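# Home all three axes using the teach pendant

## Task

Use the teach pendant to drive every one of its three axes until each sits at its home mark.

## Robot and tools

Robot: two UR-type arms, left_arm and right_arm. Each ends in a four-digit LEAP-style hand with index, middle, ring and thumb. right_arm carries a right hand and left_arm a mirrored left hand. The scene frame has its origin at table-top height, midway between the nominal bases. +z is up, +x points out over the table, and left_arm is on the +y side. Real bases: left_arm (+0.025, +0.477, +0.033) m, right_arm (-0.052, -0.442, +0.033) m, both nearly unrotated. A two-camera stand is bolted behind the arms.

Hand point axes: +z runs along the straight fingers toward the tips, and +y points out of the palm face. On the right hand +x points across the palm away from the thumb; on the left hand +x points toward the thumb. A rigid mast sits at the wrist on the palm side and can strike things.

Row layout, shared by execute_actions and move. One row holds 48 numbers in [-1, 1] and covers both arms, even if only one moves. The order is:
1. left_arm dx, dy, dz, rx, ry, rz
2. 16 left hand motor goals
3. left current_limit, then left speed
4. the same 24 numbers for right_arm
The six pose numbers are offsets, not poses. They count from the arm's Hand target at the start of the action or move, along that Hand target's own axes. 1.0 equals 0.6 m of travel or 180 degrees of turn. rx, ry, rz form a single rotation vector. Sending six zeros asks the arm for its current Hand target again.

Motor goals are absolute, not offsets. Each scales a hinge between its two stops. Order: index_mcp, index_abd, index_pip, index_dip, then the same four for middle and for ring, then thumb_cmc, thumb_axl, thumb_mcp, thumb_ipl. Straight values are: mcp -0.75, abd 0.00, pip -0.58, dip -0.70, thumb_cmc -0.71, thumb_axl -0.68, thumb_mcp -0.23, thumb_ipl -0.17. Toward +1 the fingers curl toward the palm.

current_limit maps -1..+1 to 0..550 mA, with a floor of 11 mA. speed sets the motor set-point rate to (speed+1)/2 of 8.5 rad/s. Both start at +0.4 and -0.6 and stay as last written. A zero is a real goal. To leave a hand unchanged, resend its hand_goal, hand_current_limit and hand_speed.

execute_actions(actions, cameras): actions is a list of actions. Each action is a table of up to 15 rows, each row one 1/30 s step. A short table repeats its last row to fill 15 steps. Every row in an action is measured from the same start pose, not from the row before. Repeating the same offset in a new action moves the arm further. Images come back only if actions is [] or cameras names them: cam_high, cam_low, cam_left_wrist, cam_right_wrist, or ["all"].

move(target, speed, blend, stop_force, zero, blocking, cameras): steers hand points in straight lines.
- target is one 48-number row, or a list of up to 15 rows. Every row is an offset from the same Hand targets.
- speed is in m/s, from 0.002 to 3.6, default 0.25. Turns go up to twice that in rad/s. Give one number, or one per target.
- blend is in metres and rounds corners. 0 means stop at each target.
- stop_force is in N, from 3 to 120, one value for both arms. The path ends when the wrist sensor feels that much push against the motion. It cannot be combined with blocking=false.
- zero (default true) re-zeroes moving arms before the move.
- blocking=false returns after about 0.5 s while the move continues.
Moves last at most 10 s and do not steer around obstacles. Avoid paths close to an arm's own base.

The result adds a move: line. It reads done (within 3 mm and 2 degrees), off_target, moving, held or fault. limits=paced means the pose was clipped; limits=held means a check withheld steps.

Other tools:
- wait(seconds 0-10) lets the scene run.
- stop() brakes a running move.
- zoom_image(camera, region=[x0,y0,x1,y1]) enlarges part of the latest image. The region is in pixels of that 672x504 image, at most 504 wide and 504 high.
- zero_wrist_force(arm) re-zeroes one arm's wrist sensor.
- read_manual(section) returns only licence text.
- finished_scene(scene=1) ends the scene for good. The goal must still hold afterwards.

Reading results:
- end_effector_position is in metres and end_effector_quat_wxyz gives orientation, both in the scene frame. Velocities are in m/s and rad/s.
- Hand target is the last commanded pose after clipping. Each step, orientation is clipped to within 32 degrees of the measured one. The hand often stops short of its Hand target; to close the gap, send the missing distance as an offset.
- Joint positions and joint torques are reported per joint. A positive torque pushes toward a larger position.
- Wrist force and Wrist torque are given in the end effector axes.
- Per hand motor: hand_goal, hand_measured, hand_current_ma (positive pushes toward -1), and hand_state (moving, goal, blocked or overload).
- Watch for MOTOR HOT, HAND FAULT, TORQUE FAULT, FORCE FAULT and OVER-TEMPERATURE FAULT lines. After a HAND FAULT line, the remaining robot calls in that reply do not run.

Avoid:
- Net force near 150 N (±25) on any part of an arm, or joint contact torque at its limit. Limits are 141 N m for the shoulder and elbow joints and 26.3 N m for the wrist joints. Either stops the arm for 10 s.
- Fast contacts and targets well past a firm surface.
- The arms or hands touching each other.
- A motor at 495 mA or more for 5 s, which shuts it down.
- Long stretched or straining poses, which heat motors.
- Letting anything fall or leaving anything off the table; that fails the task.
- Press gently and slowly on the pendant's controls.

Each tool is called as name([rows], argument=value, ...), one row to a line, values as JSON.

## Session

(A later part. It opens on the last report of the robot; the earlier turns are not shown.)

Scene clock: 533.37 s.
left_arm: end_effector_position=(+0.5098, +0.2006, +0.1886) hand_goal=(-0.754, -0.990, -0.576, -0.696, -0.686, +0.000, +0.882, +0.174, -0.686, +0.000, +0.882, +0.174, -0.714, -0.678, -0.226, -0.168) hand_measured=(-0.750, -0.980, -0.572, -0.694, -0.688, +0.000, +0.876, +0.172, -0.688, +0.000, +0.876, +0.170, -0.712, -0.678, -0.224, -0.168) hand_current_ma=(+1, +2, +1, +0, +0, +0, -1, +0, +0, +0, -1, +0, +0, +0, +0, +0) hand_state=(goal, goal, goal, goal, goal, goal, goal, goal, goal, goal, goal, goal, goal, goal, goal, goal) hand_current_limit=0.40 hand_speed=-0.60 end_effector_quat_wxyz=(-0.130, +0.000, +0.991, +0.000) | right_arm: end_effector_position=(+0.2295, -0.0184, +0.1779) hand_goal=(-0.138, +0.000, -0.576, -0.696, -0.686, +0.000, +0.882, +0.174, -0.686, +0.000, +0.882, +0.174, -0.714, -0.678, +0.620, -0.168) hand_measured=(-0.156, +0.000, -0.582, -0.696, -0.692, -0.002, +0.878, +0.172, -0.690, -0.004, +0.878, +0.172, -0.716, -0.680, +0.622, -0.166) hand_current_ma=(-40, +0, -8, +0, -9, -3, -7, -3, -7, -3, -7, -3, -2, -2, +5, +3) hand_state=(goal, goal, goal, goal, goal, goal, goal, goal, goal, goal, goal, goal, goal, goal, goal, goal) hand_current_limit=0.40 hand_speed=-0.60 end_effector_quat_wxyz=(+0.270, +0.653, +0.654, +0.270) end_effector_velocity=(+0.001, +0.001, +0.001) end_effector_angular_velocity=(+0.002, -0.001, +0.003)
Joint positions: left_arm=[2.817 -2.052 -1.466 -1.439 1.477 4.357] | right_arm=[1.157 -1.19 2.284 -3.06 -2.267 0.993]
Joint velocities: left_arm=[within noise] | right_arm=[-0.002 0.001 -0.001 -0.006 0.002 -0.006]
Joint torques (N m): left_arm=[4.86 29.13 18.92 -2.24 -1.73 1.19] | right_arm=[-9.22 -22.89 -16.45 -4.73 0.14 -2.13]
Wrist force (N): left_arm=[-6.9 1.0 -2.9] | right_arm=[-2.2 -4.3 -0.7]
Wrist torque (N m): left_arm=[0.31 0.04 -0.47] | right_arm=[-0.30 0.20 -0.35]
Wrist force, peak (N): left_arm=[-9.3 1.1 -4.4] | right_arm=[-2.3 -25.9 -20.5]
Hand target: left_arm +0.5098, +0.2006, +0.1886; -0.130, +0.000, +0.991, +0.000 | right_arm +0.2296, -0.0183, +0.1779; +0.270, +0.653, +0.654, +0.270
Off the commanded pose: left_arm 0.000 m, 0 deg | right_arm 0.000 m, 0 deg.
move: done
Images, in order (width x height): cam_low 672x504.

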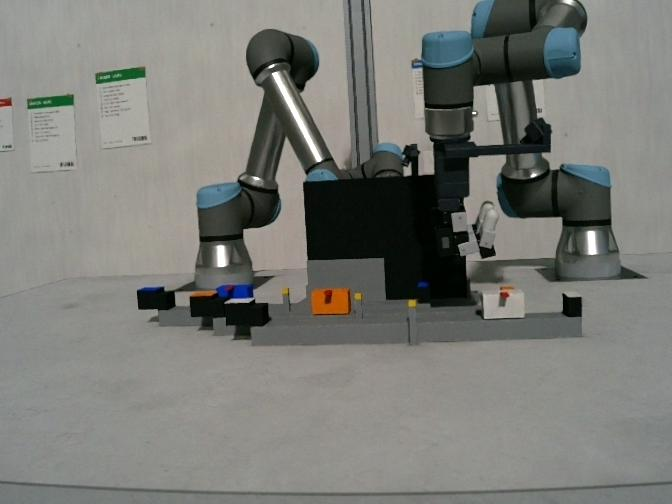

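move(target=[0,0,0,0,0,0,-0.754,-0.99,-0.576,-0.696,-0.686,0,0.882,0.174,-0.686,0,0.882,0.174,-0.714,-0.678,-0.226,-0.168,0.4,-0.6,-0.0828,-0.0124,0.0015,0,0,0,-0.138,0,-0.576,-0.696,-0.686,0,0.882,0.174,-0.686,0,0.882,0.174,-0.714,-0.678,0.62,-0.168,0.4,-0.6], cameras=["cam_right_wrist"], speed=0.1)

move(target=[0,0,0,0,0,0,-0.754,-0.99,-0.576,-0.696,-0.686,0,0.882,0.174,-0.686,0,0.882,0.174,-0.714,-0.678,-0.226,-0.168,0.4,-0.6,0,0.0295,0.0295,0,0,0,-0.138,0,-0.576,-0.696,-0.686,0,0.882,0.174,-0.686,0,0.882,0.174,-0.714,-0.678,0.62,-0.168,0.4,-0.6], cameras=["cam_low", "cam_right_wrist"], speed=0.01, stop_force=6)

zoom_image(camera="cam_low", region=[380, 250, 600, 350])

wait(seconds=0.5, cameras=["cam_low"])

zoom_image(camera="cam_low", region=[380, 250, 600, 350])

move(target=[0,0,0,0,0,0,-0.754,-0.99,-0.576,-0.696,-0.686,0,0.882,0.174,-0.686,0,0.882,0.174,-0.714,-0.678,-0.226,-0.168,0.4,-0.6,0,0.0008,0.0008,0,0,0,-0.138,0,-0.576,-0.696,-0.686,0,0.882,0.174,-0.686,0,0.882,0.174,-0.714,-0.678,0.62,-0.168,0.4,-0.6], cameras=["cam_low"], speed=0.01)

zoom_image(camera="cam_low", region=[380, 250, 600, 350])

move(target=[0,0,0,0,0,0,-0.754,-0.99,-0.576,-0.696,-0.686,0,0.882,0.174,-0.686,0,0.882,0.174,-0.714,-0.678,-0.226,-0.168,0.4,-0.6,0,-0.01,-0.01,0,0,0,-0.138,0,-0.576,-0.696,-0.686,0,0.882,0.174,-0.686,0,0.882,0.174,-0.714,-0.678,0.62,-0.168,0.4,-0.6], cameras=["cam_low"], speed=0.1)

zoom_image(camera="cam_low", region=[380, 250, 600, 350])

Scene clock: 546.03 s.
left_arm: end_effector_position=(+0.5098, +0.2006, +0.1886) hand_goal=(-0.754, -0.990, -0.576, -0.696, -0.686, +0.000, +0.882, +0.174, -0.686, +0.000, +0.882, +0.174, -0.714, -0.678, -0.226, -0.168) hand_measured=(-0.750, -0.980, -0.572, -0.694, -0.688, +0.000, +0.876, +0.172, -0.688, +0.000, +0.876, +0.170, -0.712, -0.678, -0.224, -0.168) hand_current_ma=(+1, +2, +1, +0, +0, +0, -1, +0, +0, +0, -1, +0, +0, +0, +0, +0) hand_state=(goal, goal, goal, goal, goal, goal, goal, goal, goal, goal, goal, goal, goal, goal, goal, goal) hand_current_limit=0.40 hand_speed=-0.60 end_effector_quat_wxyz=(-0.130, +0.000, +0.991, +0.000) | right_arm: end_effector_position=(+0.2250, -0.0680, +0.1720) hand_goal=(-0.138, +0.000, -0.576, -0.696, -0.686, +0.000, +0.882, +0.174, -0.686, +0.000, +0.882, +0.174, -0.714, -0.678, +0.620, -0.168) hand_measured=(-0.156, +0.000, -0.582, -0.696, -0.692, -0.002, +0.878, +0.172, -0.690, -0.004, +0.878, +0.172, -0.716, -0.680, +0.622, -0.166) hand_current_ma=(-40, +0, -8, +0, -9, -3, -7, -3, -7, -3, -7, -3, -2, -2, +5, +3) hand_state=(goal, goal, goal, goal, goal, goal, goal, goal, goal, goal, goal, goal, goal, goal, goal, goal) hand_current_limit=0.40 hand_speed=-0.60 end_effector_quat_wxyz=(+0.270, +0.653, +0.654, +0.270)
Joint positions: left_arm=[2.817 -2.052 -1.466 -1.439 1.477 4.357] | right_arm=[1.113 -1.234 2.422 -3.187 -2.25 0.941]
Joint torques (N m): left_arm=[4.73 31.4 12.96 -2.2 -1.51 1.16] | right_arm=[7.01 -19.99 -13 -2.19 -2.85 2.38]
Wrist force (N): left_arm=[-6.6 1.4 -2.2] | right_arm=[-2.0 -4.6 -0.8]
Wrist torque (N m): left_arm=[0.33 -0.01 -0.44] | right_arm=[-0.33 0.16 -0.43]
Wrist force, peak (N): left_arm=[-6.9 1.2 -3.9] | right_arm=[-2.7 -4.8 -0.7]
Hand target: left_arm +0.5098, +0.2006, +0.1886; -0.130, +0.000, +0.991, +0.000 | right_arm +0.2250, -0.0680, +0.1720; +0.270, +0.653, +0.654, +0.270
Off the commanded pose: left_arm 0.000 m, 0 deg | right_arm 0.000 m, 0 deg.
move: done
camera_calibration:
cam_right_wrist: T_world_to_cam=[[0.456043, -0.767231, 0.450978, -0.196759], [-0.888663, -0.419912, 0.184264, 0.087185], [0.0479976, -0.484799, -0.873308, 0.228553], [0, 0, 0, 1]] pos_world=[0.156239, -0.00354772, 0.272266]
Images, in order (width x height): cam_right_wrist 672x504.

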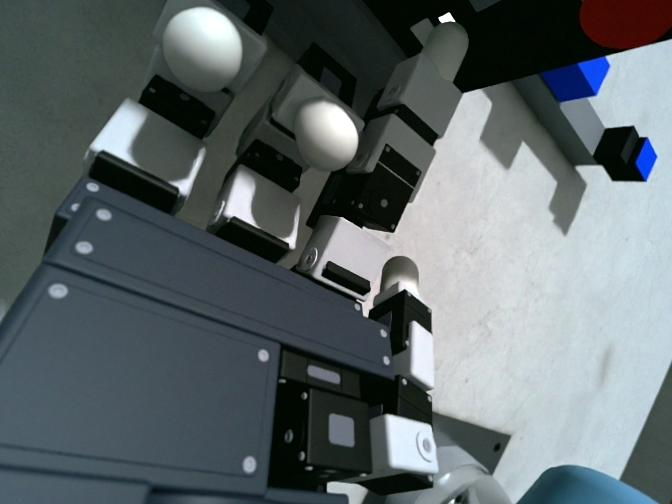

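Scene clock: 548.70 s.
left_arm: end_effector_position=(+0.5098, +0.2006, +0.1886) hand_goal=(-0.754, -0.990, -0.576, -0.696, -0.686, +0.000, +0.882, +0.174, -0.686, +0.000, +0.882, +0.174, -0.714, -0.678, -0.226, -0.168) hand_measured=(-0.750, -0.980, -0.572, -0.694, -0.688, +0.000, +0.876, +0.172, -0.688, +0.000, +0.876, +0.170, -0.712, -0.678, -0.224, -0.168) hand_current_ma=(+1, +2, +1, +0, +0, +0, -1, +0, +0, +0, -1, +0, +0, +0, +0, +0) hand_state=(goal, goal, goal, goal, goal, goal, goal, goal, goal, goal, goal, goal, goal, goal, goal, goal) hand_current_limit=0.40 hand_speed=-0.60 end_effector_quat_wxyz=(-0.130, +0.000, +0.991, +0.000) | right_arm: end_effector_position=(+0.2413, -0.0680, +0.1720) hand_goal=(-0.138, +0.000, -0.576, -0.696, -0.686, +0.000, +0.882, +0.174, -0.686, +0.000, +0.882, +0.174, -0.714, -0.678, +0.620, -0.168) hand_measured=(-0.156, -0.002, -0.580, -0.696, -0.692, -0.002, +0.878, +0.172, -0.690, -0.004, +0.878, +0.172, -0.716, -0.680, +0.622, -0.166) hand_current_ma=(-40, -1, -6, +0, -9, -3, -7, -3, -7, -3, -7, -3, -2, -2, +5, +3) hand_state=(goal, goal, goal, goal, goal, goal, goal, goal, goal, goal, goal, goal, goal, goal, goal, goal) hand_current_limit=0.40 hand_speed=-0.60 end_effector_quat_wxyz=(+0.270, +0.653, +0.654, +0.270)
Joint positions: left_arm=[2.817 -2.052 -1.466 -1.439 1.477 4.357] | right_arm=[1.075 -1.221 2.413 -3.219 -2.233 0.898]
Joint torques (N m): left_arm=[5.14 32.44 12.21 -2.19 -1.63 1.12] | right_arm=[4.98 -37.18 -0.78 -1.16 -3.07 2.21]
Wrist force (N): left_arm=[-6.9 1.4 -2.8] | right_arm=[-1.8 -9.5 -4.7]
Wrist torque (N m): left_arm=[0.36 0.03 -0.47] | right_arm=[-0.15 0.10 -0.36]
Wrist force, peak (N): left_arm=[-6.8 1.0 -4.1] | right_arm=[-1.8 -13.5 -8.3]
Hand target: left_arm +0.5098, +0.2006, +0.1886; -0.130, +0.000, +0.991, +0.000 | right_arm +0.2413, -0.0680, +0.1720; +0.270, +0.653, +0.654, +0.270 (not the last commanded pose)
Off the commanded pose: left_arm 0.000 m, 0 deg | right_arm 0.009 m, 0 deg.
move: contact (right_arm)
camera_calibration:
cam_right_wrist: T_world_to_cam=[[0.456123, -0.767194, 0.450961, -0.20408], [-0.888621, -0.419981, 0.184305, 0.101712], [0.0479972, -0.484799, -0.873307, 0.227732], [0, 0, 0, 1]] pos_world=[0.172539, -0.0034479, 0.272166]
Images, in order (width x height): cam_low 672x504, cam_right_wrist 672x504.

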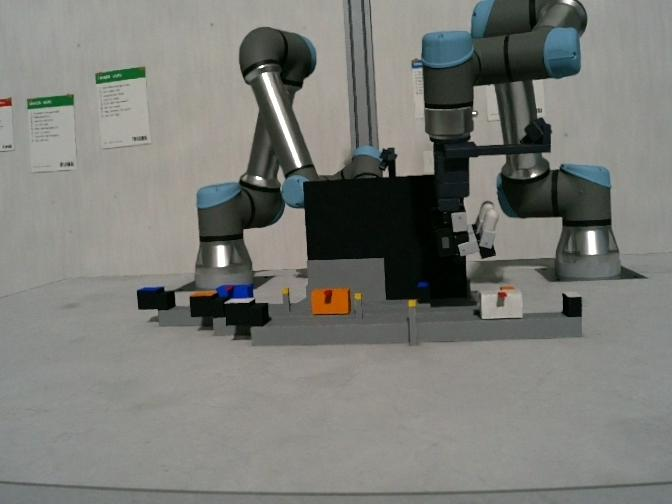

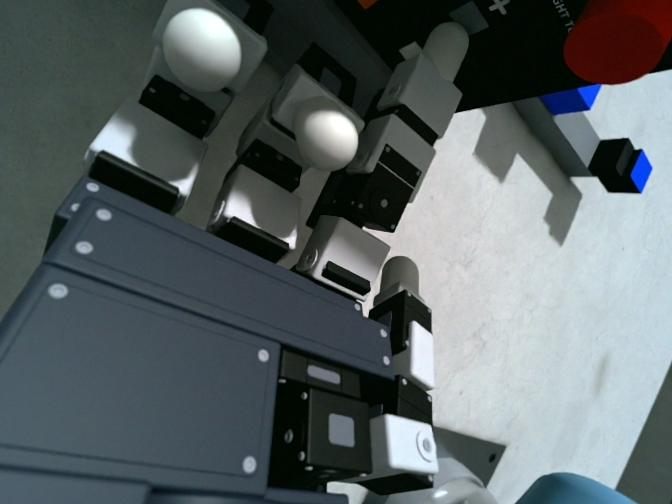

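Scaled by 2.291 from the camera's 672x504 image, which has a finer 960x720 frame.

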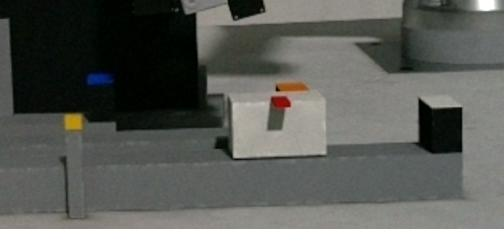

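Scene clock: 549.20 s.
left_arm: end_effector_position=(+0.5098, +0.2006, +0.1886) hand_goal=(-0.754, -0.990, -0.576, -0.696, -0.686, +0.000, +0.882, +0.174, -0.686, +0.000, +0.882, +0.174, -0.714, -0.678, -0.226, -0.168) hand_measured=(-0.750, -0.980, -0.572, -0.694, -0.688, +0.000, +0.876, +0.172, -0.688, +0.000, +0.876, +0.170, -0.712, -0.678, -0.224, -0.168) hand_current_ma=(+1, +2, +1, +0, +0, +0, -1, +0, +0, +0, -1, +0, +0, +0, +0, +0) hand_state=(goal, goal, goal, goal, goal, goal, goal, goal, goal, goal, goal, goal, goal, goal, goal, goal) hand_current_limit=0.40 hand_speed=-0.60 end_effector_quat_wxyz=(-0.130, +0.000, +0.991, +0.000) | right_arm: end_effector_position=(+0.2413, -0.0680, +0.1720) hand_goal=(-0.138, +0.000, -0.576, -0.696, -0.686, +0.000, +0.882, +0.174, -0.686, +0.000, +0.882, +0.174, -0.714, -0.678, +0.620, -0.168) hand_measured=(-0.156, -0.002, -0.580, -0.696, -0.692, -0.002, +0.878, +0.172, -0.690, -0.004, +0.878, +0.172, -0.716, -0.680, +0.622, -0.166) hand_current_ma=(-40, -1, -6, +0, -9, -3, -7, -3, -7, -3, -7, -3, -2, -2, +5, +3) hand_state=(goal, goal, goal, goal, goal, goal, goal, goal, goal, goal, goal, goal, goal, goal, goal, goal) hand_current_limit=0.40 hand_speed=-0.60 end_effector_quat_wxyz=(+0.270, +0.653, +0.654, +0.270)
Joint positions: left_arm=[2.817 -2.052 -1.466 -1.439 1.477 4.357] | right_arm=[1.075 -1.221 2.413 -3.219 -2.233 0.898]
Joint torques (N m): left_arm=[4.36 32.54 12.74 -2.09 -1.38 1.2] | right_arm=[4.49 -38.4 -0.76 -1.17 -2.89 2.13]
Wrist force (N): left_arm=[-7.1 1.2 -2.6] | right_arm=[-1.9 -9.5 -4.7]
Wrist torque (N m): left_arm=[0.32 0.06 -0.48] | right_arm=[-0.17 0.10 -0.37]
Wrist force, peak (N): left_arm=[-6.8 1.1 -3.7] | right_arm=[-1.5 -10.0 -4.4]
Hand target: left_arm +0.5098, +0.2006, +0.1886; -0.130, +0.000, +0.991, +0.000 | right_arm +0.2413, -0.0680, +0.1720; +0.270, +0.653, +0.654, +0.270 (not the last commanded pose)
Off the commanded pose: left_arm 0.000 m, 0 deg | right_arm 0.009 m, 0 deg.
wait: 0.50 s; at rest by 0.17 s
Images, in order (width x height): cam_low 672x504.

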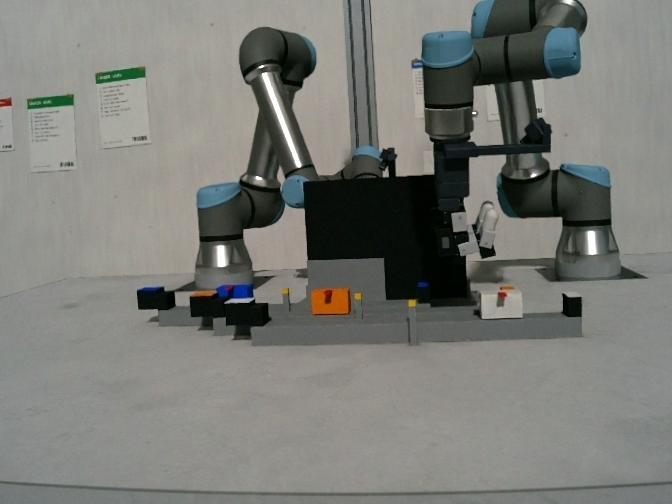

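Scaled by 2.291 from the camera's 672x504 image, which has a finer 960x720 frame.

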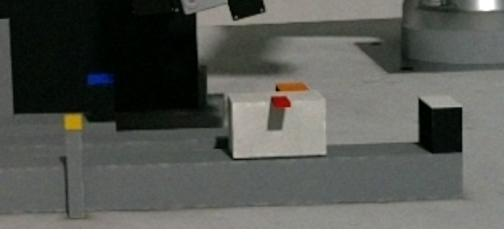

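Scene clock: 549.90 s.
left_arm: end_effector_position=(+0.5098, +0.2006, +0.1886) hand_goal=(-0.754, -0.990, -0.576, -0.696, -0.686, +0.000, +0.882, +0.174, -0.686, +0.000, +0.882, +0.174, -0.714, -0.678, -0.226, -0.168) hand_measured=(-0.750, -0.980, -0.572, -0.694, -0.688, +0.000, +0.876, +0.172, -0.688, +0.000, +0.876, +0.170, -0.712, -0.678, -0.224, -0.168) hand_current_ma=(+1, +2, +1, +0, +0, +0, -1, +0, +0, +0, -1, +0, +0, +0, +0, +0) hand_state=(goal, goal, goal, goal, goal, goal, goal, goal, goal, goal, goal, goal, goal, goal, goal, goal) hand_current_limit=0.40 hand_speed=-0.60 end_effector_quat_wxyz=(-0.130, +0.000, +0.991, +0.000) | right_arm: end_effector_position=(+0.2420, -0.0680, +0.1720) hand_goal=(-0.138, +0.000, -0.576, -0.696, -0.686, +0.000, +0.882, +0.174, -0.686, +0.000, +0.882, +0.174, -0.714, -0.678, +0.620, -0.168) hand_measured=(-0.156, -0.002, -0.580, -0.696, -0.692, -0.002, +0.878, +0.172, -0.690, -0.004, +0.878, +0.172, -0.716, -0.680, +0.622, -0.166) hand_current_ma=(-40, -1, -6, +0, -9, -3, -7, -3, -7, -3, -7, -3, -2, -2, +5, +3) hand_state=(goal, goal, goal, goal, goal, goal, goal, goal, goal, goal, goal, goal, goal, goal, goal, goal) hand_current_limit=0.40 hand_speed=-0.60 end_effector_quat_wxyz=(+0.270, +0.653, +0.654, +0.270)
Joint positions: left_arm=[2.817 -2.052 -1.466 -1.439 1.477 4.357] | right_arm=[1.074 -1.22 2.412 -3.22 -2.233 0.896]
Joint torques (N m): left_arm=[5.28 32.67 11.94 -2.1 -1.44 1.12] | right_arm=[-13.81 -21.26 -25.05 -5.89 -1.72 -2.68]
Wrist force (N): left_arm=[-6.7 0.9 -3.6] | right_arm=[-2.0 -18.0 -13.9]
Wrist torque (N m): left_arm=[0.33 0.01 -0.45] | right_arm=[0.20 -0.13 -0.11]
Wrist force, peak (N): left_arm=[-7.0 1.2 -3.6] | right_arm=[-1.7 -18.7 -13.2]
Hand target: left_arm +0.5098, +0.2006, +0.1886; -0.130, +0.000, +0.991, +0.000 | right_arm +0.2420, -0.0680, +0.1720; +0.270, +0.653, +0.654, +0.270
Off the commanded pose: left_arm 0.000 m, 0 deg | right_arm 0.000 m, 0 deg.
move: done
Images, in order (width x height): cam_low 672x504.

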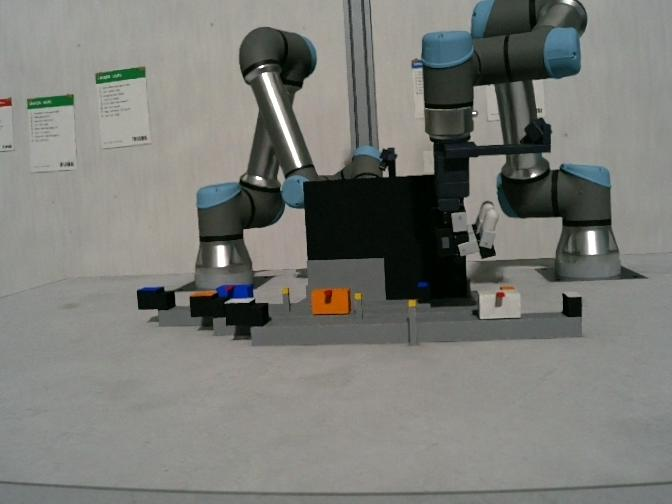

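Scaled by 2.291 from the camera's 672x504 image, which has a finer 960x720 frame.

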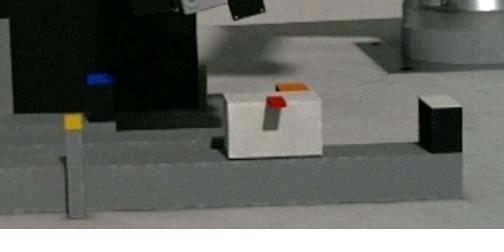

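Scene clock: 550.60 s.
left_arm: end_effector_position=(+0.5098, +0.2006, +0.1886) hand_goal=(-0.754, -0.990, -0.576, -0.696, -0.686, +0.000, +0.882, +0.174, -0.686, +0.000, +0.882, +0.174, -0.714, -0.678, -0.226, -0.168) hand_measured=(-0.750, -0.980, -0.572, -0.694, -0.688, +0.000, +0.876, +0.172, -0.688, +0.000, +0.876, +0.170, -0.712, -0.678, -0.224, -0.168) hand_current_ma=(+1, +2, +1, +0, +0, +0, -1, +0, +0, +0, -1, +0, +0, +0, +0, +0) hand_state=(goal, goal, goal, goal, goal, goal, goal, goal, goal, goal, goal, goal, goal, goal, goal, goal) hand_current_limit=0.40 hand_speed=-0.60 end_effector_quat_wxyz=(-0.130, +0.000, +0.991, +0.000) | right_arm: end_effector_position=(+0.2334, -0.0681, +0.1720) hand_goal=(-0.138, +0.000, -0.576, -0.696, -0.686, +0.000, +0.882, +0.174, -0.686, +0.000, +0.882, +0.174, -0.714, -0.678, +0.620, -0.168) hand_measured=(-0.156, -0.002, -0.580, -0.696, -0.692, -0.002, +0.878, +0.172, -0.690, -0.004, +0.878, +0.172, -0.716, -0.680, +0.622, -0.166) hand_current_ma=(-40, -1, -6, +0, -9, -3, -7, -3, -7, -3, -7, -3, -2, -2, +5, +3) hand_state=(goal, goal, goal, goal, goal, goal, goal, goal, goal, goal, goal, goal, goal, goal, goal, goal) hand_current_limit=0.40 hand_speed=-0.60 end_effector_quat_wxyz=(+0.270, +0.653, +0.654, +0.270)
Joint positions: left_arm=[2.817 -2.052 -1.466 -1.439 1.477 4.357] | right_arm=[1.094 -1.227 2.417 -3.204 -2.241 0.919]
Joint torques (N m): left_arm=[4.35 33.02 12.16 -2.07 -1.53 1.11] | right_arm=[-7.18 -27.14 -5.73 -4.01 -0.6 -2.27]
Wrist force (N): left_arm=[-6.9 1.6 -2.5] | right_arm=[-1.8 -4.6 -0.7]
Wrist torque (N m): left_arm=[0.38 0.02 -0.47] | right_arm=[-0.33 0.15 -0.42]
Wrist force, peak (N): left_arm=[-6.6 1.0 -4.0] | right_arm=[-1.8 -19.1 -12.9]
Hand target: left_arm +0.5098, +0.2006, +0.1886; -0.130, +0.000, +0.991, +0.000 | right_arm +0.2335, -0.0680, +0.1720; +0.270, +0.653, +0.654, +0.270
Off the commanded pose: left_arm 0.000 m, 0 deg | right_arm 0.000 m, 0 deg.
move: done
Images, in order (width x height): cam_low 672x504.

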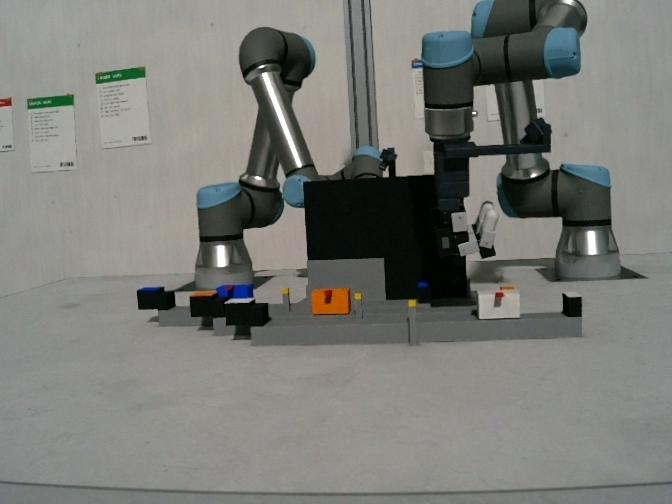

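Scaled by 2.291 from the camera's 672x504 image, which has a finer 960x720 frame.

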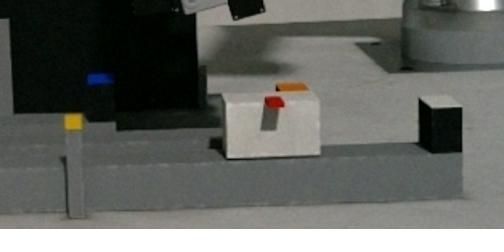

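move(target=[0,0,0,0,0,0,-0.754,-0.99,-0.576,-0.696,-0.686,0,0.882,0.174,-0.686,0,0.882,0.174,-0.714,-0.678,-0.226,-0.168,0.4,-0.6,0,0.0102,0.0102,0,0,0,-0.138,0,-0.576,-0.696,-0.686,0,0.882,0.174,-0.686,0,0.882,0.174,-0.714,-0.678,0.62,-0.168,0.4,-0.6], cameras=["cam_low"], speed=0.02)

zoom_image(camera="cam_low", region=[380, 250, 600, 350])

wait(seconds=5, cameras=["cam_low"])

zoom_image(camera="cam_low", region=[380, 250, 600, 350])

move(target=[0,0,0,0,0,0,-0.754,-0.99,-0.576,-0.696,-0.686,0,0.882,0.174,-0.686,0,0.882,0.174,-0.714,-0.678,-0.226,-0.168,0.4,-0.6,0,-0.0102,-0.0102,0,0,0,-0.138,0,-0.576,-0.696,-0.686,0,0.882,0.174,-0.686,0,0.882,0.174,-0.714,-0.678,0.62,-0.168,0.4,-0.6], cameras=["cam_low"], speed=0.1)

zoom_image(camera="cam_low", region=[380, 250, 600, 350])

Scene clock: 559.70 s.
left_arm: end_effector_position=(+0.5098, +0.2006, +0.1886) hand_goal=(-0.754, -0.990, -0.576, -0.696, -0.686, +0.000, +0.882, +0.174, -0.686, +0.000, +0.882, +0.174, -0.714, -0.678, -0.226, -0.168) hand_measured=(-0.750, -0.980, -0.572, -0.694, -0.688, +0.000, +0.876, +0.172, -0.688, +0.000, +0.876, +0.170, -0.712, -0.678, -0.224, -0.168) hand_current_ma=(+1, +2, +1, +0, +0, +0, -1, +0, +0, +0, -1, +0, +0, +0, +0, +0) hand_state=(goal, goal, goal, goal, goal, goal, goal, goal, goal, goal, goal, goal, goal, goal, goal, goal) hand_current_limit=0.40 hand_speed=-0.60 end_effector_quat_wxyz=(-0.130, +0.000, +0.991, +0.000) | right_arm: end_effector_position=(+0.2422, -0.0679, +0.1719) hand_goal=(-0.138, +0.000, -0.576, -0.696, -0.686, +0.000, +0.882, +0.174, -0.686, +0.000, +0.882, +0.174, -0.714, -0.678, +0.620, -0.168) hand_measured=(-0.156, -0.002, -0.578, -0.694, -0.692, -0.002, +0.878, +0.172, -0.690, -0.004, +0.878, +0.172, -0.716, -0.680, +0.622, -0.166) hand_current_ma=(-40, -3, -3, +2, -9, -3, -7, -3, -7, -3, -7, -3, -2, -2, +5, +3) hand_state=(goal, goal, goal, goal, goal, goal, goal, goal, goal, goal, goal, goal, goal, goal, goal, goal) hand_current_limit=0.40 hand_speed=-0.60 end_effector_quat_wxyz=(+0.270, +0.653, +0.654, +0.270)
Joint positions: left_arm=[2.817 -2.052 -1.466 -1.439 1.477 4.357] | right_arm=[1.073 -1.22 2.412 -3.22 -2.232 0.895]
Joint torques (N m): left_arm=[5.17 35.2 12.78 -2.03 -1.12 0.88] | right_arm=[-1.58 -33.32 -22.2 -3.41 -4.63 1.25]
Wrist force (N): left_arm=[-7.2 1.4 -2.3] | right_arm=[-1.8 -26.3 -19.4]
Wrist torque (N m): left_arm=[0.34 0.04 -0.49] | right_arm=[0.44 -0.22 -0.02]
Wrist force, peak (N): left_arm=[-6.9 1.2 -3.9] | right_arm=[-1.9 -25.9 -20.1]
Hand target: left_arm +0.5098, +0.2006, +0.1886; -0.130, +0.000, +0.991, +0.000 | right_arm +0.2422, -0.0680, +0.1720; +0.270, +0.653, +0.654, +0.270
Off the commanded pose: left_arm 0.000 m, 0 deg | right_arm 0.000 m, 0 deg.
move: done
Images, in order (width x height): cam_low 672x504.

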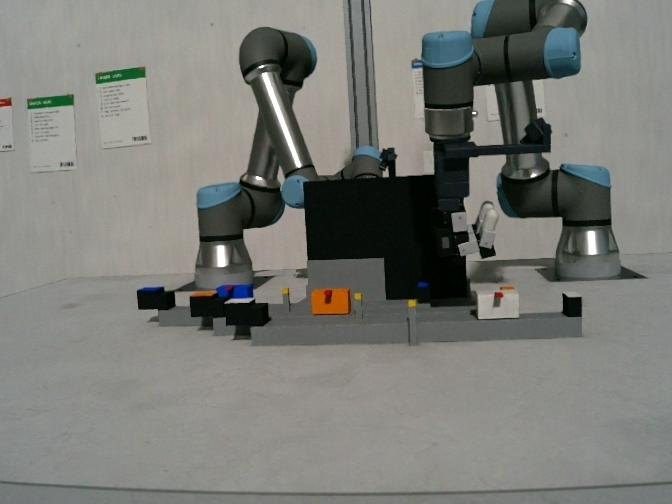

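Scaled by 2.291 from the camera's 672x504 image, which has a finer 960x720 frame.

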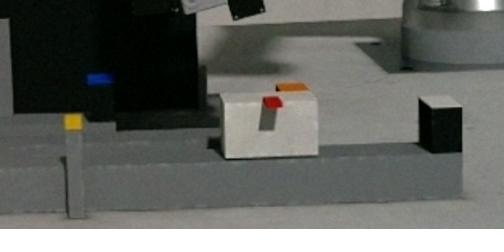

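Scene clock: 564.70 s.
left_arm: end_effector_position=(+0.5098, +0.2006, +0.1886) hand_goal=(-0.754, -0.990, -0.576, -0.696, -0.686, +0.000, +0.882, +0.174, -0.686, +0.000, +0.882, +0.174, -0.714, -0.678, -0.226, -0.168) hand_measured=(-0.750, -0.980, -0.572, -0.694, -0.688, +0.000, +0.876, +0.172, -0.688, +0.000, +0.876, +0.170, -0.712, -0.678, -0.224, -0.168) hand_current_ma=(+1, +2, +1, +0, +0, +0, -1, +0, +0, +0, -1, +0, +0, +0, +0, +0) hand_state=(goal, goal, goal, goal, goal, goal, goal, goal, goal, goal, goal, goal, goal, goal, goal, goal) hand_current_limit=0.40 hand_speed=-0.60 end_effector_quat_wxyz=(-0.130, +0.000, +0.991, +0.000) | right_arm: end_effector_position=(+0.2422, -0.0680, +0.1720) hand_goal=(-0.138, +0.000, -0.576, -0.696, -0.686, +0.000, +0.882, +0.174, -0.686, +0.000, +0.882, +0.174, -0.714, -0.678, +0.620, -0.168) hand_measured=(-0.156, -0.004, -0.578, -0.694, -0.692, -0.002, +0.878, +0.172, -0.690, -0.004, +0.878, +0.172, -0.716, -0.680, +0.622, -0.166) hand_current_ma=(-40, -3, -3, +2, -9, -3, -7, -3, -7, -3, -7, -3, -2, -2, +5, +3) hand_state=(goal, goal, goal, goal, goal, goal, goal, goal, goal, goal, goal, goal, goal, goal, goal, goal) hand_current_limit=0.40 hand_speed=-0.60 end_effector_quat_wxyz=(+0.270, +0.653, +0.654, +0.270)
Joint positions: left_arm=[2.817 -2.052 -1.466 -1.439 1.477 4.357] | right_arm=[1.073 -1.22 2.412 -3.22 -2.233 0.895]
Joint torques (N m): left_arm=[3.61 38.12 12.43 -1.92 -0.99 0.9] | right_arm=[-0.89 -36.58 -7.22 -2.18 -3.92 1.71]
Wrist force (N): left_arm=[-6.9 1.1 -3.6] | right_arm=[-1.8 -24.5 -19.1]
Wrist torque (N m): left_arm=[0.36 0.03 -0.48] | right_arm=[0.42 -0.22 -0.05]
Wrist force, peak (N): left_arm=[-7.1 1.1 -3.8] | right_arm=[-1.6 -26.1 -19.2]
Hand target: left_arm +0.5098, +0.2006, +0.1886; -0.130, +0.000, +0.991, +0.000 | right_arm +0.2422, -0.0680, +0.1720; +0.270, +0.653, +0.654, +0.270
Off the commanded pose: left_arm 0.000 m, 0 deg | right_arm 0.000 m, 0 deg.
wait: 5.00 s; at rest by 0.17 s
Images, in order (width x height): cam_low 672x504.

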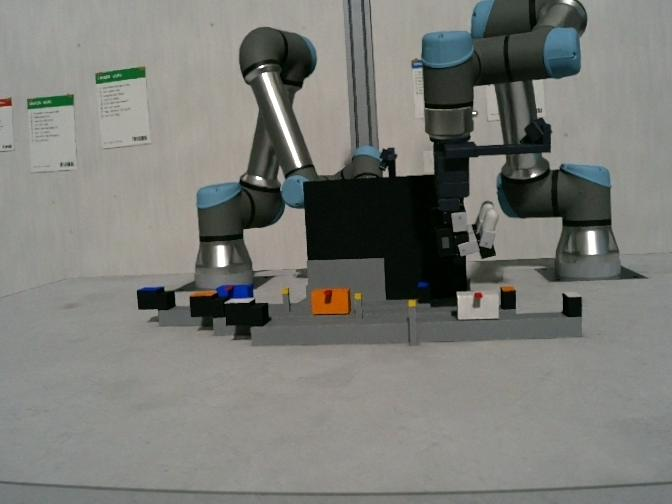

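Scaled by 2.291 from the camera's 672x504 image, which has a finer 960x720 frame.

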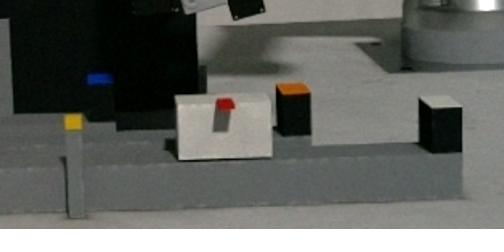

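Scene clock: 565.40 s.
left_arm: end_effector_position=(+0.5098, +0.2006, +0.1886) hand_goal=(-0.754, -0.990, -0.576, -0.696, -0.686, +0.000, +0.882, +0.174, -0.686, +0.000, +0.882, +0.174, -0.714, -0.678, -0.226, -0.168) hand_measured=(-0.750, -0.980, -0.572, -0.694, -0.688, +0.000, +0.876, +0.172, -0.688, +0.000, +0.876, +0.170, -0.712, -0.678, -0.224, -0.168) hand_current_ma=(+1, +2, +1, +0, +0, +0, -1, +0, +0, +0, -1, +0, +0, +0, +0, +0) hand_state=(goal, goal, goal, goal, goal, goal, goal, goal, goal, goal, goal, goal, goal, goal, goal, goal) hand_current_limit=0.40 hand_speed=-0.60 end_effector_quat_wxyz=(-0.130, +0.000, +0.991, +0.000) | right_arm: end_effector_position=(+0.2334, -0.0681, +0.1720) hand_goal=(-0.138, +0.000, -0.576, -0.696, -0.686, +0.000, +0.882, +0.174, -0.686, +0.000, +0.882, +0.174, -0.714, -0.678, +0.620, -0.168) hand_measured=(-0.156, -0.002, -0.580, -0.694, -0.692, -0.002, +0.878, +0.172, -0.690, -0.004, +0.878, +0.172, -0.716, -0.680, +0.622, -0.166) hand_current_ma=(-40, -2, -5, +1, -9, -3, -7, -3, -7, -3, -7, -3, -2, -2, +5, +3) hand_state=(goal, goal, goal, goal, goal, goal, goal, goal, goal, goal, goal, goal, goal, goal, goal, goal) hand_current_limit=0.40 hand_speed=-0.60 end_effector_quat_wxyz=(+0.270, +0.653, +0.654, +0.270)
Joint positions: left_arm=[2.817 -2.052 -1.466 -1.439 1.477 4.357] | right_arm=[1.094 -1.227 2.418 -3.204 -2.241 0.919]
Joint torques (N m): left_arm=[4.97 37.81 11.9 -2 -0.89 1.01] | right_arm=[-8.02 -26.74 -6.13 -4.27 -0.66 -2.13]
Wrist force (N): left_arm=[-6.7 1.4 -3.1] | right_arm=[-2.5 -4.1 -1.1]
Wrist torque (N m): left_arm=[0.37 0.01 -0.47] | right_arm=[-0.23 0.25 -0.46]
Wrist force, peak (N): left_arm=[-6.8 0.8 -4.1] | right_arm=[-1.9 -24.6 -19.1]
Hand target: left_arm +0.5098, +0.2006, +0.1886; -0.130, +0.000, +0.991, +0.000 | right_arm +0.2335, -0.0680, +0.1720; +0.270, +0.653, +0.654, +0.270
Off the commanded pose: left_arm 0.000 m, 0 deg | right_arm 0.000 m, 0 deg.
move: done
Images, in order (width x height): cam_low 672x504.

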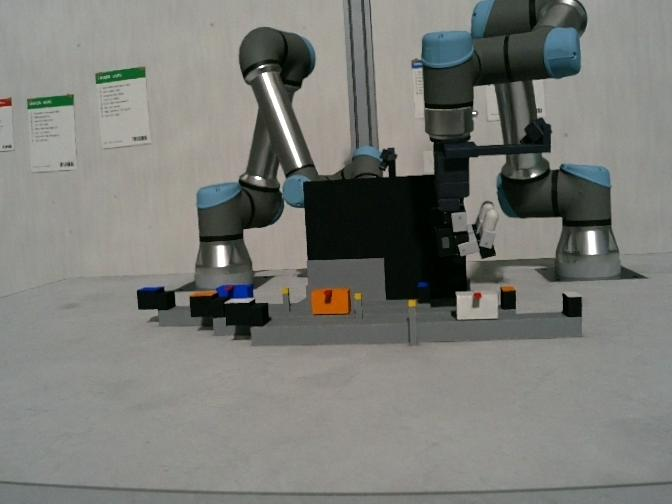

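Scaled by 2.291 from the camera's 672x504 image, which has a finer 960x720 frame.

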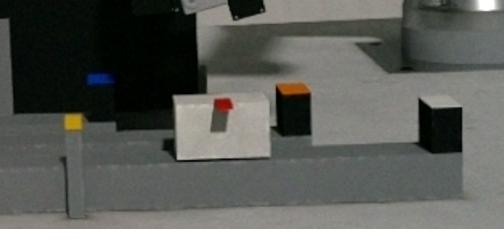

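move(target=[0,0,0,0,0,0,-0.754,-0.99,-0.576,-0.696,-0.686,0,0.882,0.174,-0.686,0,0.882,0.174,-0.714,-0.678,-0.226,-0.168,0.4,-0.6,0,0.0099,0.0099,0,0,0,-0.138,0,-0.576,-0.696,-0.686,0,0.882,0.174,-0.686,0,0.882,0.174,-0.714,-0.678,0.62,-0.168,0.4,-0.6], cameras=["cam_low"], speed=0.02)

wait(seconds=10, cameras=["cam_low"])

zoom_image(camera="cam_low", region=[380, 250, 600, 350])

wait(seconds=3.5, cameras=["cam_low"])

move(target=[0,0,0,0,0,0,-0.754,-0.99,-0.576,-0.696,-0.686,0,0.882,0.174,-0.686,0,0.882,0.174,-0.714,-0.678,-0.226,-0.168,0.4,-0.6,0,-0.0099,-0.0099,0,0,0,-0.138,0,-0.576,-0.696,-0.686,0,0.882,0.174,-0.686,0,0.882,0.174,-0.714,-0.678,0.62,-0.168,0.4,-0.6], cameras=["cam_low"], speed=0.1)

zoom_image(camera="cam_low", region=[380, 250, 600, 350])

Scene clock: 572.53 s.
left_arm: end_effector_position=(+0.5098, +0.2006, +0.1886) hand_goal=(-0.754, -0.990, -0.576, -0.696, -0.686, +0.000, +0.882, +0.174, -0.686, +0.000, +0.882, +0.174, -0.714, -0.678, -0.226, -0.168) hand_measured=(-0.750, -0.980, -0.572, -0.694, -0.688, +0.000, +0.876, +0.172, -0.688, +0.000, +0.876, +0.170, -0.712, -0.678, -0.224, -0.168) hand_current_ma=(+1, +2, +1, +0, +0, +0, -1, +0, +0, +0, -1, +0, +0, +0, +0, +0) hand_state=(goal, goal, goal, goal, goal, goal, goal, goal, goal, goal, goal, goal, goal, goal, goal, goal) hand_current_limit=0.40 hand_speed=-0.60 end_effector_quat_wxyz=(-0.130, +0.000, +0.991, +0.000) | right_arm: end_effector_position=(+0.2420, -0.0679, +0.1719) hand_goal=(-0.138, +0.000, -0.576, -0.696, -0.686, +0.000, +0.882, +0.174, -0.686, +0.000, +0.882, +0.174, -0.714, -0.678, +0.620, -0.168) hand_measured=(-0.156, -0.002, -0.578, -0.694, -0.692, -0.002, +0.878, +0.172, -0.690, -0.004, +0.878, +0.172, -0.716, -0.680, +0.622, -0.166) hand_current_ma=(-39, -3, -3, +1, -9, -3, -7, -3, -7, -3, -7, -3, -2, -2, +5, +3) hand_state=(goal, goal, goal, goal, goal, goal, goal, goal, goal, goal, goal, goal, goal, goal, goal, goal) hand_current_limit=0.40 hand_speed=-0.60 end_effector_quat_wxyz=(+0.270, +0.653, +0.654, +0.270)
Joint positions: left_arm=[2.817 -2.052 -1.466 -1.439 1.477 4.357] | right_arm=[1.074 -1.22 2.412 -3.22 -2.233 0.896]
Joint torques (N m): left_arm=[4.55 39.32 13.06 -1.91 -0.76 0.98] | right_arm=[1.32 -31.72 -18.06 -3.08 -3.93 1.45]
Wrist force (N): left_arm=[-6.9 1.0 -3.1] | right_arm=[-2.3 -19.9 -15.2]
Wrist torque (N m): left_arm=[0.31 0.02 -0.46] | right_arm=[0.29 -0.10 -0.11]
Wrist force, peak (N): left_arm=[-6.9 1.3 -4.1] | right_arm=[-2.8 -19.7 -15.8]
Hand target: left_arm +0.5098, +0.2006, +0.1886; -0.130, +0.000, +0.991, +0.000 | right_arm +0.2419, -0.0680, +0.1720; +0.270, +0.653, +0.654, +0.270
Off the commanded pose: left_arm 0.000 m, 0 deg | right_arm 0.000 m, 0 deg.
move: done
Images, in order (width x height): cam_low 672x504.

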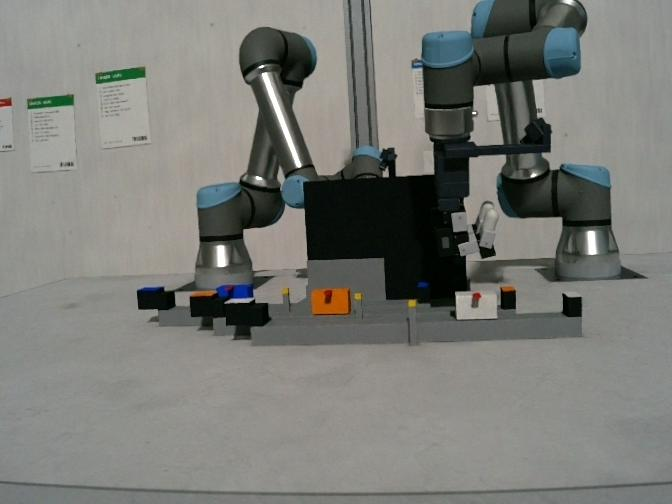

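Scene clock: 582.53 s.
left_arm: end_effector_position=(+0.5098, +0.2006, +0.1886) hand_goal=(-0.754, -0.990, -0.576, -0.696, -0.686, +0.000, +0.882, +0.174, -0.686, +0.000, +0.882, +0.174, -0.714, -0.678, -0.226, -0.168) hand_measured=(-0.750, -0.980, -0.572, -0.694, -0.688, +0.000, +0.876, +0.172, -0.688, +0.000, +0.876, +0.170, -0.712, -0.678, -0.224, -0.168) hand_current_ma=(+1, +2, +1, +0, +0, +0, -1, +0, +0, +0, -1, +0, +0, +0, +0, +0) hand_state=(goal, goal, goal, goal, goal, goal, goal, goal, goal, goal, goal, goal, goal, goal, goal, goal) hand_current_limit=0.40 hand_speed=-0.60 end_effector_quat_wxyz=(-0.130, +0.000, +0.991, +0.000) | right_arm: end_effector_position=(+0.2419, -0.0680, +0.1720) hand_goal=(-0.138, +0.000, -0.576, -0.696, -0.686, +0.000, +0.882, +0.174, -0.686, +0.000, +0.882, +0.174, -0.714, -0.678, +0.620, -0.168) hand_measured=(-0.156, -0.004, -0.578, -0.694, -0.692, -0.002, +0.878, +0.172, -0.690, -0.004, +0.878, +0.172, -0.716, -0.680, +0.622, -0.166) hand_current_ma=(-39, -3, -3, +1, -9, -3, -7, -3, -7, -3, -7, -3, -2, -2, +5, +3) hand_state=(goal, goal, goal, goal, goal, goal, goal, goal, goal, goal, goal, goal, goal, goal, goal, goal) hand_current_limit=0.40 hand_speed=-0.60 end_effector_quat_wxyz=(+0.270, +0.653, +0.654, +0.270)
Joint positions: left_arm=[2.817 -2.052 -1.466 -1.439 1.477 4.357] | right_arm=[1.074 -1.22 2.412 -3.22 -2.233 0.896]
Joint torques (N m): left_arm=[4.44 43.69 13.14 -1.68 -0.22 0.44] | right_arm=[2.56 -35.99 -3.81 -1.78 -2.3 1.59]
Wrist force (N): left_arm=[-7.2 1.3 -3.0] | right_arm=[-2.4 -18.9 -14.1]
Wrist torque (N m): left_arm=[0.36 0.07 -0.51] | right_arm=[0.26 -0.04 -0.18]
Wrist force, peak (N): left_arm=[-6.9 0.9 -4.1] | right_arm=[-2.2 -20.4 -14.4]
Hand target: left_arm +0.5098, +0.2006, +0.1886; -0.130, +0.000, +0.991, +0.000 | right_arm +0.2419, -0.0680, +0.1720; +0.270, +0.653, +0.654, +0.270
Off the commanded pose: left_arm 0.000 m, 0 deg | right_arm 0.000 m, 0 deg.
wait: 10.00 s; at rest by 0.17 s
Images, in order (width x height): cam_low 672x504.

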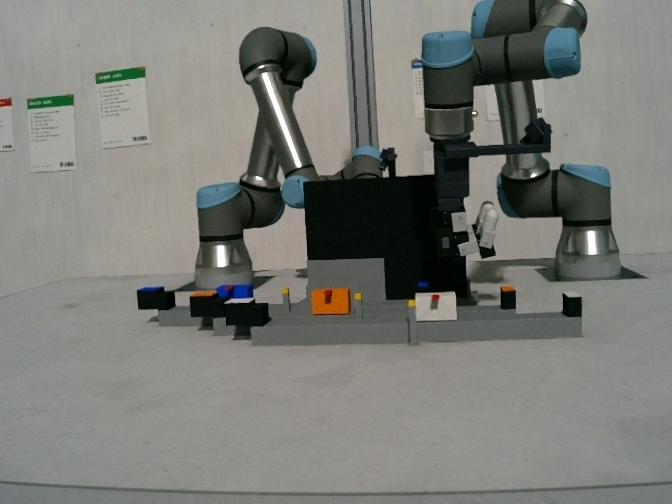

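Scaled by 2.291 from the camera's 672x504 image, which has a finer 960x720 frame.

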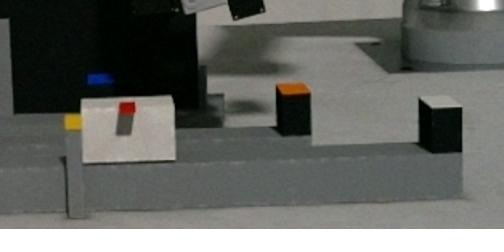

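Scene clock: 586.03 s.
left_arm: end_effector_position=(+0.5098, +0.2006, +0.1886) hand_goal=(-0.754, -0.990, -0.576, -0.696, -0.686, +0.000, +0.882, +0.174, -0.686, +0.000, +0.882, +0.174, -0.714, -0.678, -0.226, -0.168) hand_measured=(-0.750, -0.980, -0.572, -0.694, -0.688, +0.000, +0.876, +0.172, -0.688, +0.000, +0.876, +0.170, -0.712, -0.678, -0.224, -0.168) hand_current_ma=(+1, +2, +1, +0, +0, +0, -1, +0, +0, +0, -1, +0, +0, +0, +0, +0) hand_state=(goal, goal, goal, goal, goal, goal, goal, goal, goal, goal, goal, goal, goal, goal, goal, goal) hand_current_limit=0.40 hand_speed=-0.60 end_effector_quat_wxyz=(-0.130, +0.000, +0.991, +0.000) | right_arm: end_effector_position=(+0.2419, -0.0680, +0.1720) hand_goal=(-0.138, +0.000, -0.576, -0.696, -0.686, +0.000, +0.882, +0.174, -0.686, +0.000, +0.882, +0.174, -0.714, -0.678, +0.620, -0.168) hand_measured=(-0.156, -0.004, -0.578, -0.694, -0.692, -0.002, +0.878, +0.172, -0.690, -0.004, +0.878, +0.172, -0.716, -0.680, +0.622, -0.166) hand_current_ma=(-39, -3, -3, +1, -9, -3, -7, -3, -7, -3, -7, -3, -2, -2, +5, +3) hand_state=(goal, goal, goal, goal, goal, goal, goal, goal, goal, goal, goal, goal, goal, goal, goal, goal) hand_current_limit=0.40 hand_speed=-0.60 end_effector_quat_wxyz=(+0.270, +0.653, +0.654, +0.270)
Joint positions: left_arm=[2.817 -2.052 -1.466 -1.439 1.477 4.357] | right_arm=[1.074 -1.22 2.412 -3.22 -2.233 0.896]
Joint torques (N m): left_arm=[4.01 45.3 13.5 -1.5 -0.01 0.36] | right_arm=[1.47 -37.5 -3.36 -1.66 -1.96 1.63]
Wrist force (N): left_arm=[-6.7 1.2 -3.7] | right_arm=[-2.6 -18.3 -14.4]
Wrist torque (N m): left_arm=[0.36 0.03 -0.48] | right_arm=[0.25 -0.05 -0.18]
Wrist force, peak (N): left_arm=[-7.1 1.0 -3.6] | right_arm=[-2.3 -19.8 -13.7]
Hand target: left_arm +0.5098, +0.2006, +0.1886; -0.130, +0.000, +0.991, +0.000 | right_arm +0.2419, -0.0680, +0.1720; +0.270, +0.653, +0.654, +0.270
Off the commanded pose: left_arm 0.000 m, 0 deg | right_arm 0.000 m, 0 deg.
wait: 3.50 s; at rest by 0.17 s
Images, in order (width x height): cam_low 672x504.

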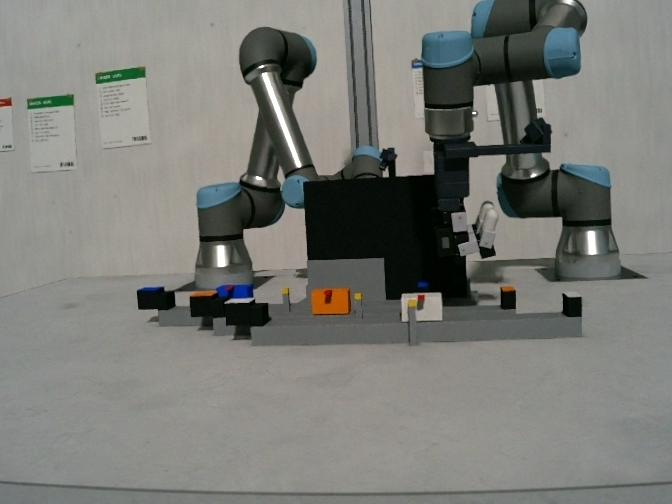

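Scene clock: 586.73 s.
left_arm: end_effector_position=(+0.5098, +0.2006, +0.1886) hand_goal=(-0.754, -0.990, -0.576, -0.696, -0.686, +0.000, +0.882, +0.174, -0.686, +0.000, +0.882, +0.174, -0.714, -0.678, -0.226, -0.168) hand_measured=(-0.750, -0.980, -0.572, -0.694, -0.688, +0.000, +0.876, +0.172, -0.688, +0.000, +0.876, +0.170, -0.712, -0.678, -0.224, -0.168) hand_current_ma=(+1, +2, +1, +0, +0, +0, -1, +0, +0, +0, -1, +0, +0, +0, +0, +0) hand_state=(goal, goal, goal, goal, goal, goal, goal, goal, goal, goal, goal, goal, goal, goal, goal, goal) hand_current_limit=0.40 hand_speed=-0.60 end_effector_quat_wxyz=(-0.130, +0.000, +0.991, +0.000) | right_arm: end_effector_position=(+0.2334, -0.0681, +0.1720) hand_goal=(-0.138, +0.000, -0.576, -0.696, -0.686, +0.000, +0.882, +0.174, -0.686, +0.000, +0.882, +0.174, -0.714, -0.678, +0.620, -0.168) hand_measured=(-0.156, -0.002, -0.578, -0.694, -0.692, -0.002, +0.878, +0.172, -0.690, -0.004, +0.878, +0.172, -0.716, -0.680, +0.622, -0.166) hand_current_ma=(-39, -2, -3, +1, -9, -3, -7, -3, -7, -3, -7, -3, -2, -2, +5, +3) hand_state=(goal, goal, goal, goal, goal, goal, goal, goal, goal, goal, goal, goal, goal, goal, goal, goal) hand_current_limit=0.40 hand_speed=-0.60 end_effector_quat_wxyz=(+0.270, +0.653, +0.654, +0.270)
Joint positions: left_arm=[2.817 -2.052 -1.466 -1.439 1.477 4.357] | right_arm=[1.094 -1.227 2.418 -3.204 -2.241 0.919]
Joint torques (N m): left_arm=[5.02 45.72 13.75 -1.49 0 0.3] | right_arm=[-7.5 -27.22 -5.48 -3.87 -0.75 -2.23]
Wrist force (N): left_arm=[-6.7 1.6 -2.5] | right_arm=[-2.3 -4.1 -0.8]
Wrist torque (N m): left_arm=[0.37 -0.01 -0.45] | right_arm=[-0.25 0.22 -0.45]
Wrist force, peak (N): left_arm=[-7.3 1.7 -2.2] | right_arm=[-2.2 -19.2 -13.7]
Hand target: left_arm +0.5098, +0.2006, +0.1886; -0.130, +0.000, +0.991, +0.000 | right_arm +0.2335, -0.0680, +0.1720; +0.270, +0.653, +0.654, +0.270
Off the commanded pose: left_arm 0.000 m, 0 deg | right_arm 0.000 m, 0 deg.
move: done
Images, in order (width x height): cam_low 672x504.

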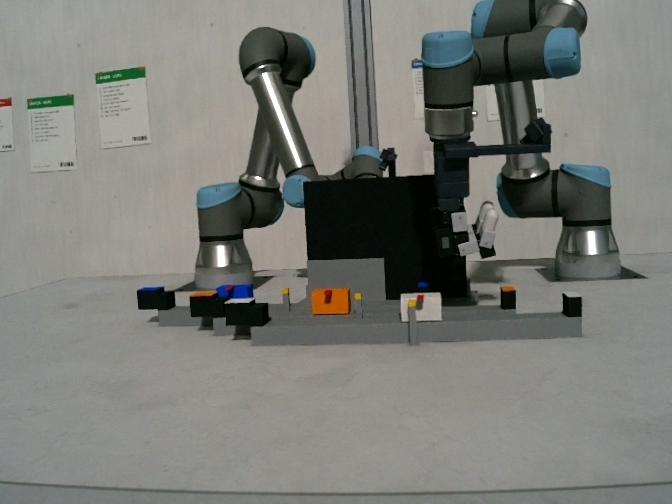

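Scaled by 2.291 from the camera's 672x504 image, which has a finer 960x720 frame.

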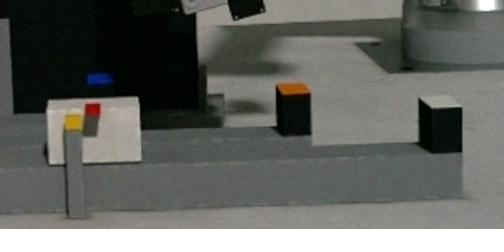

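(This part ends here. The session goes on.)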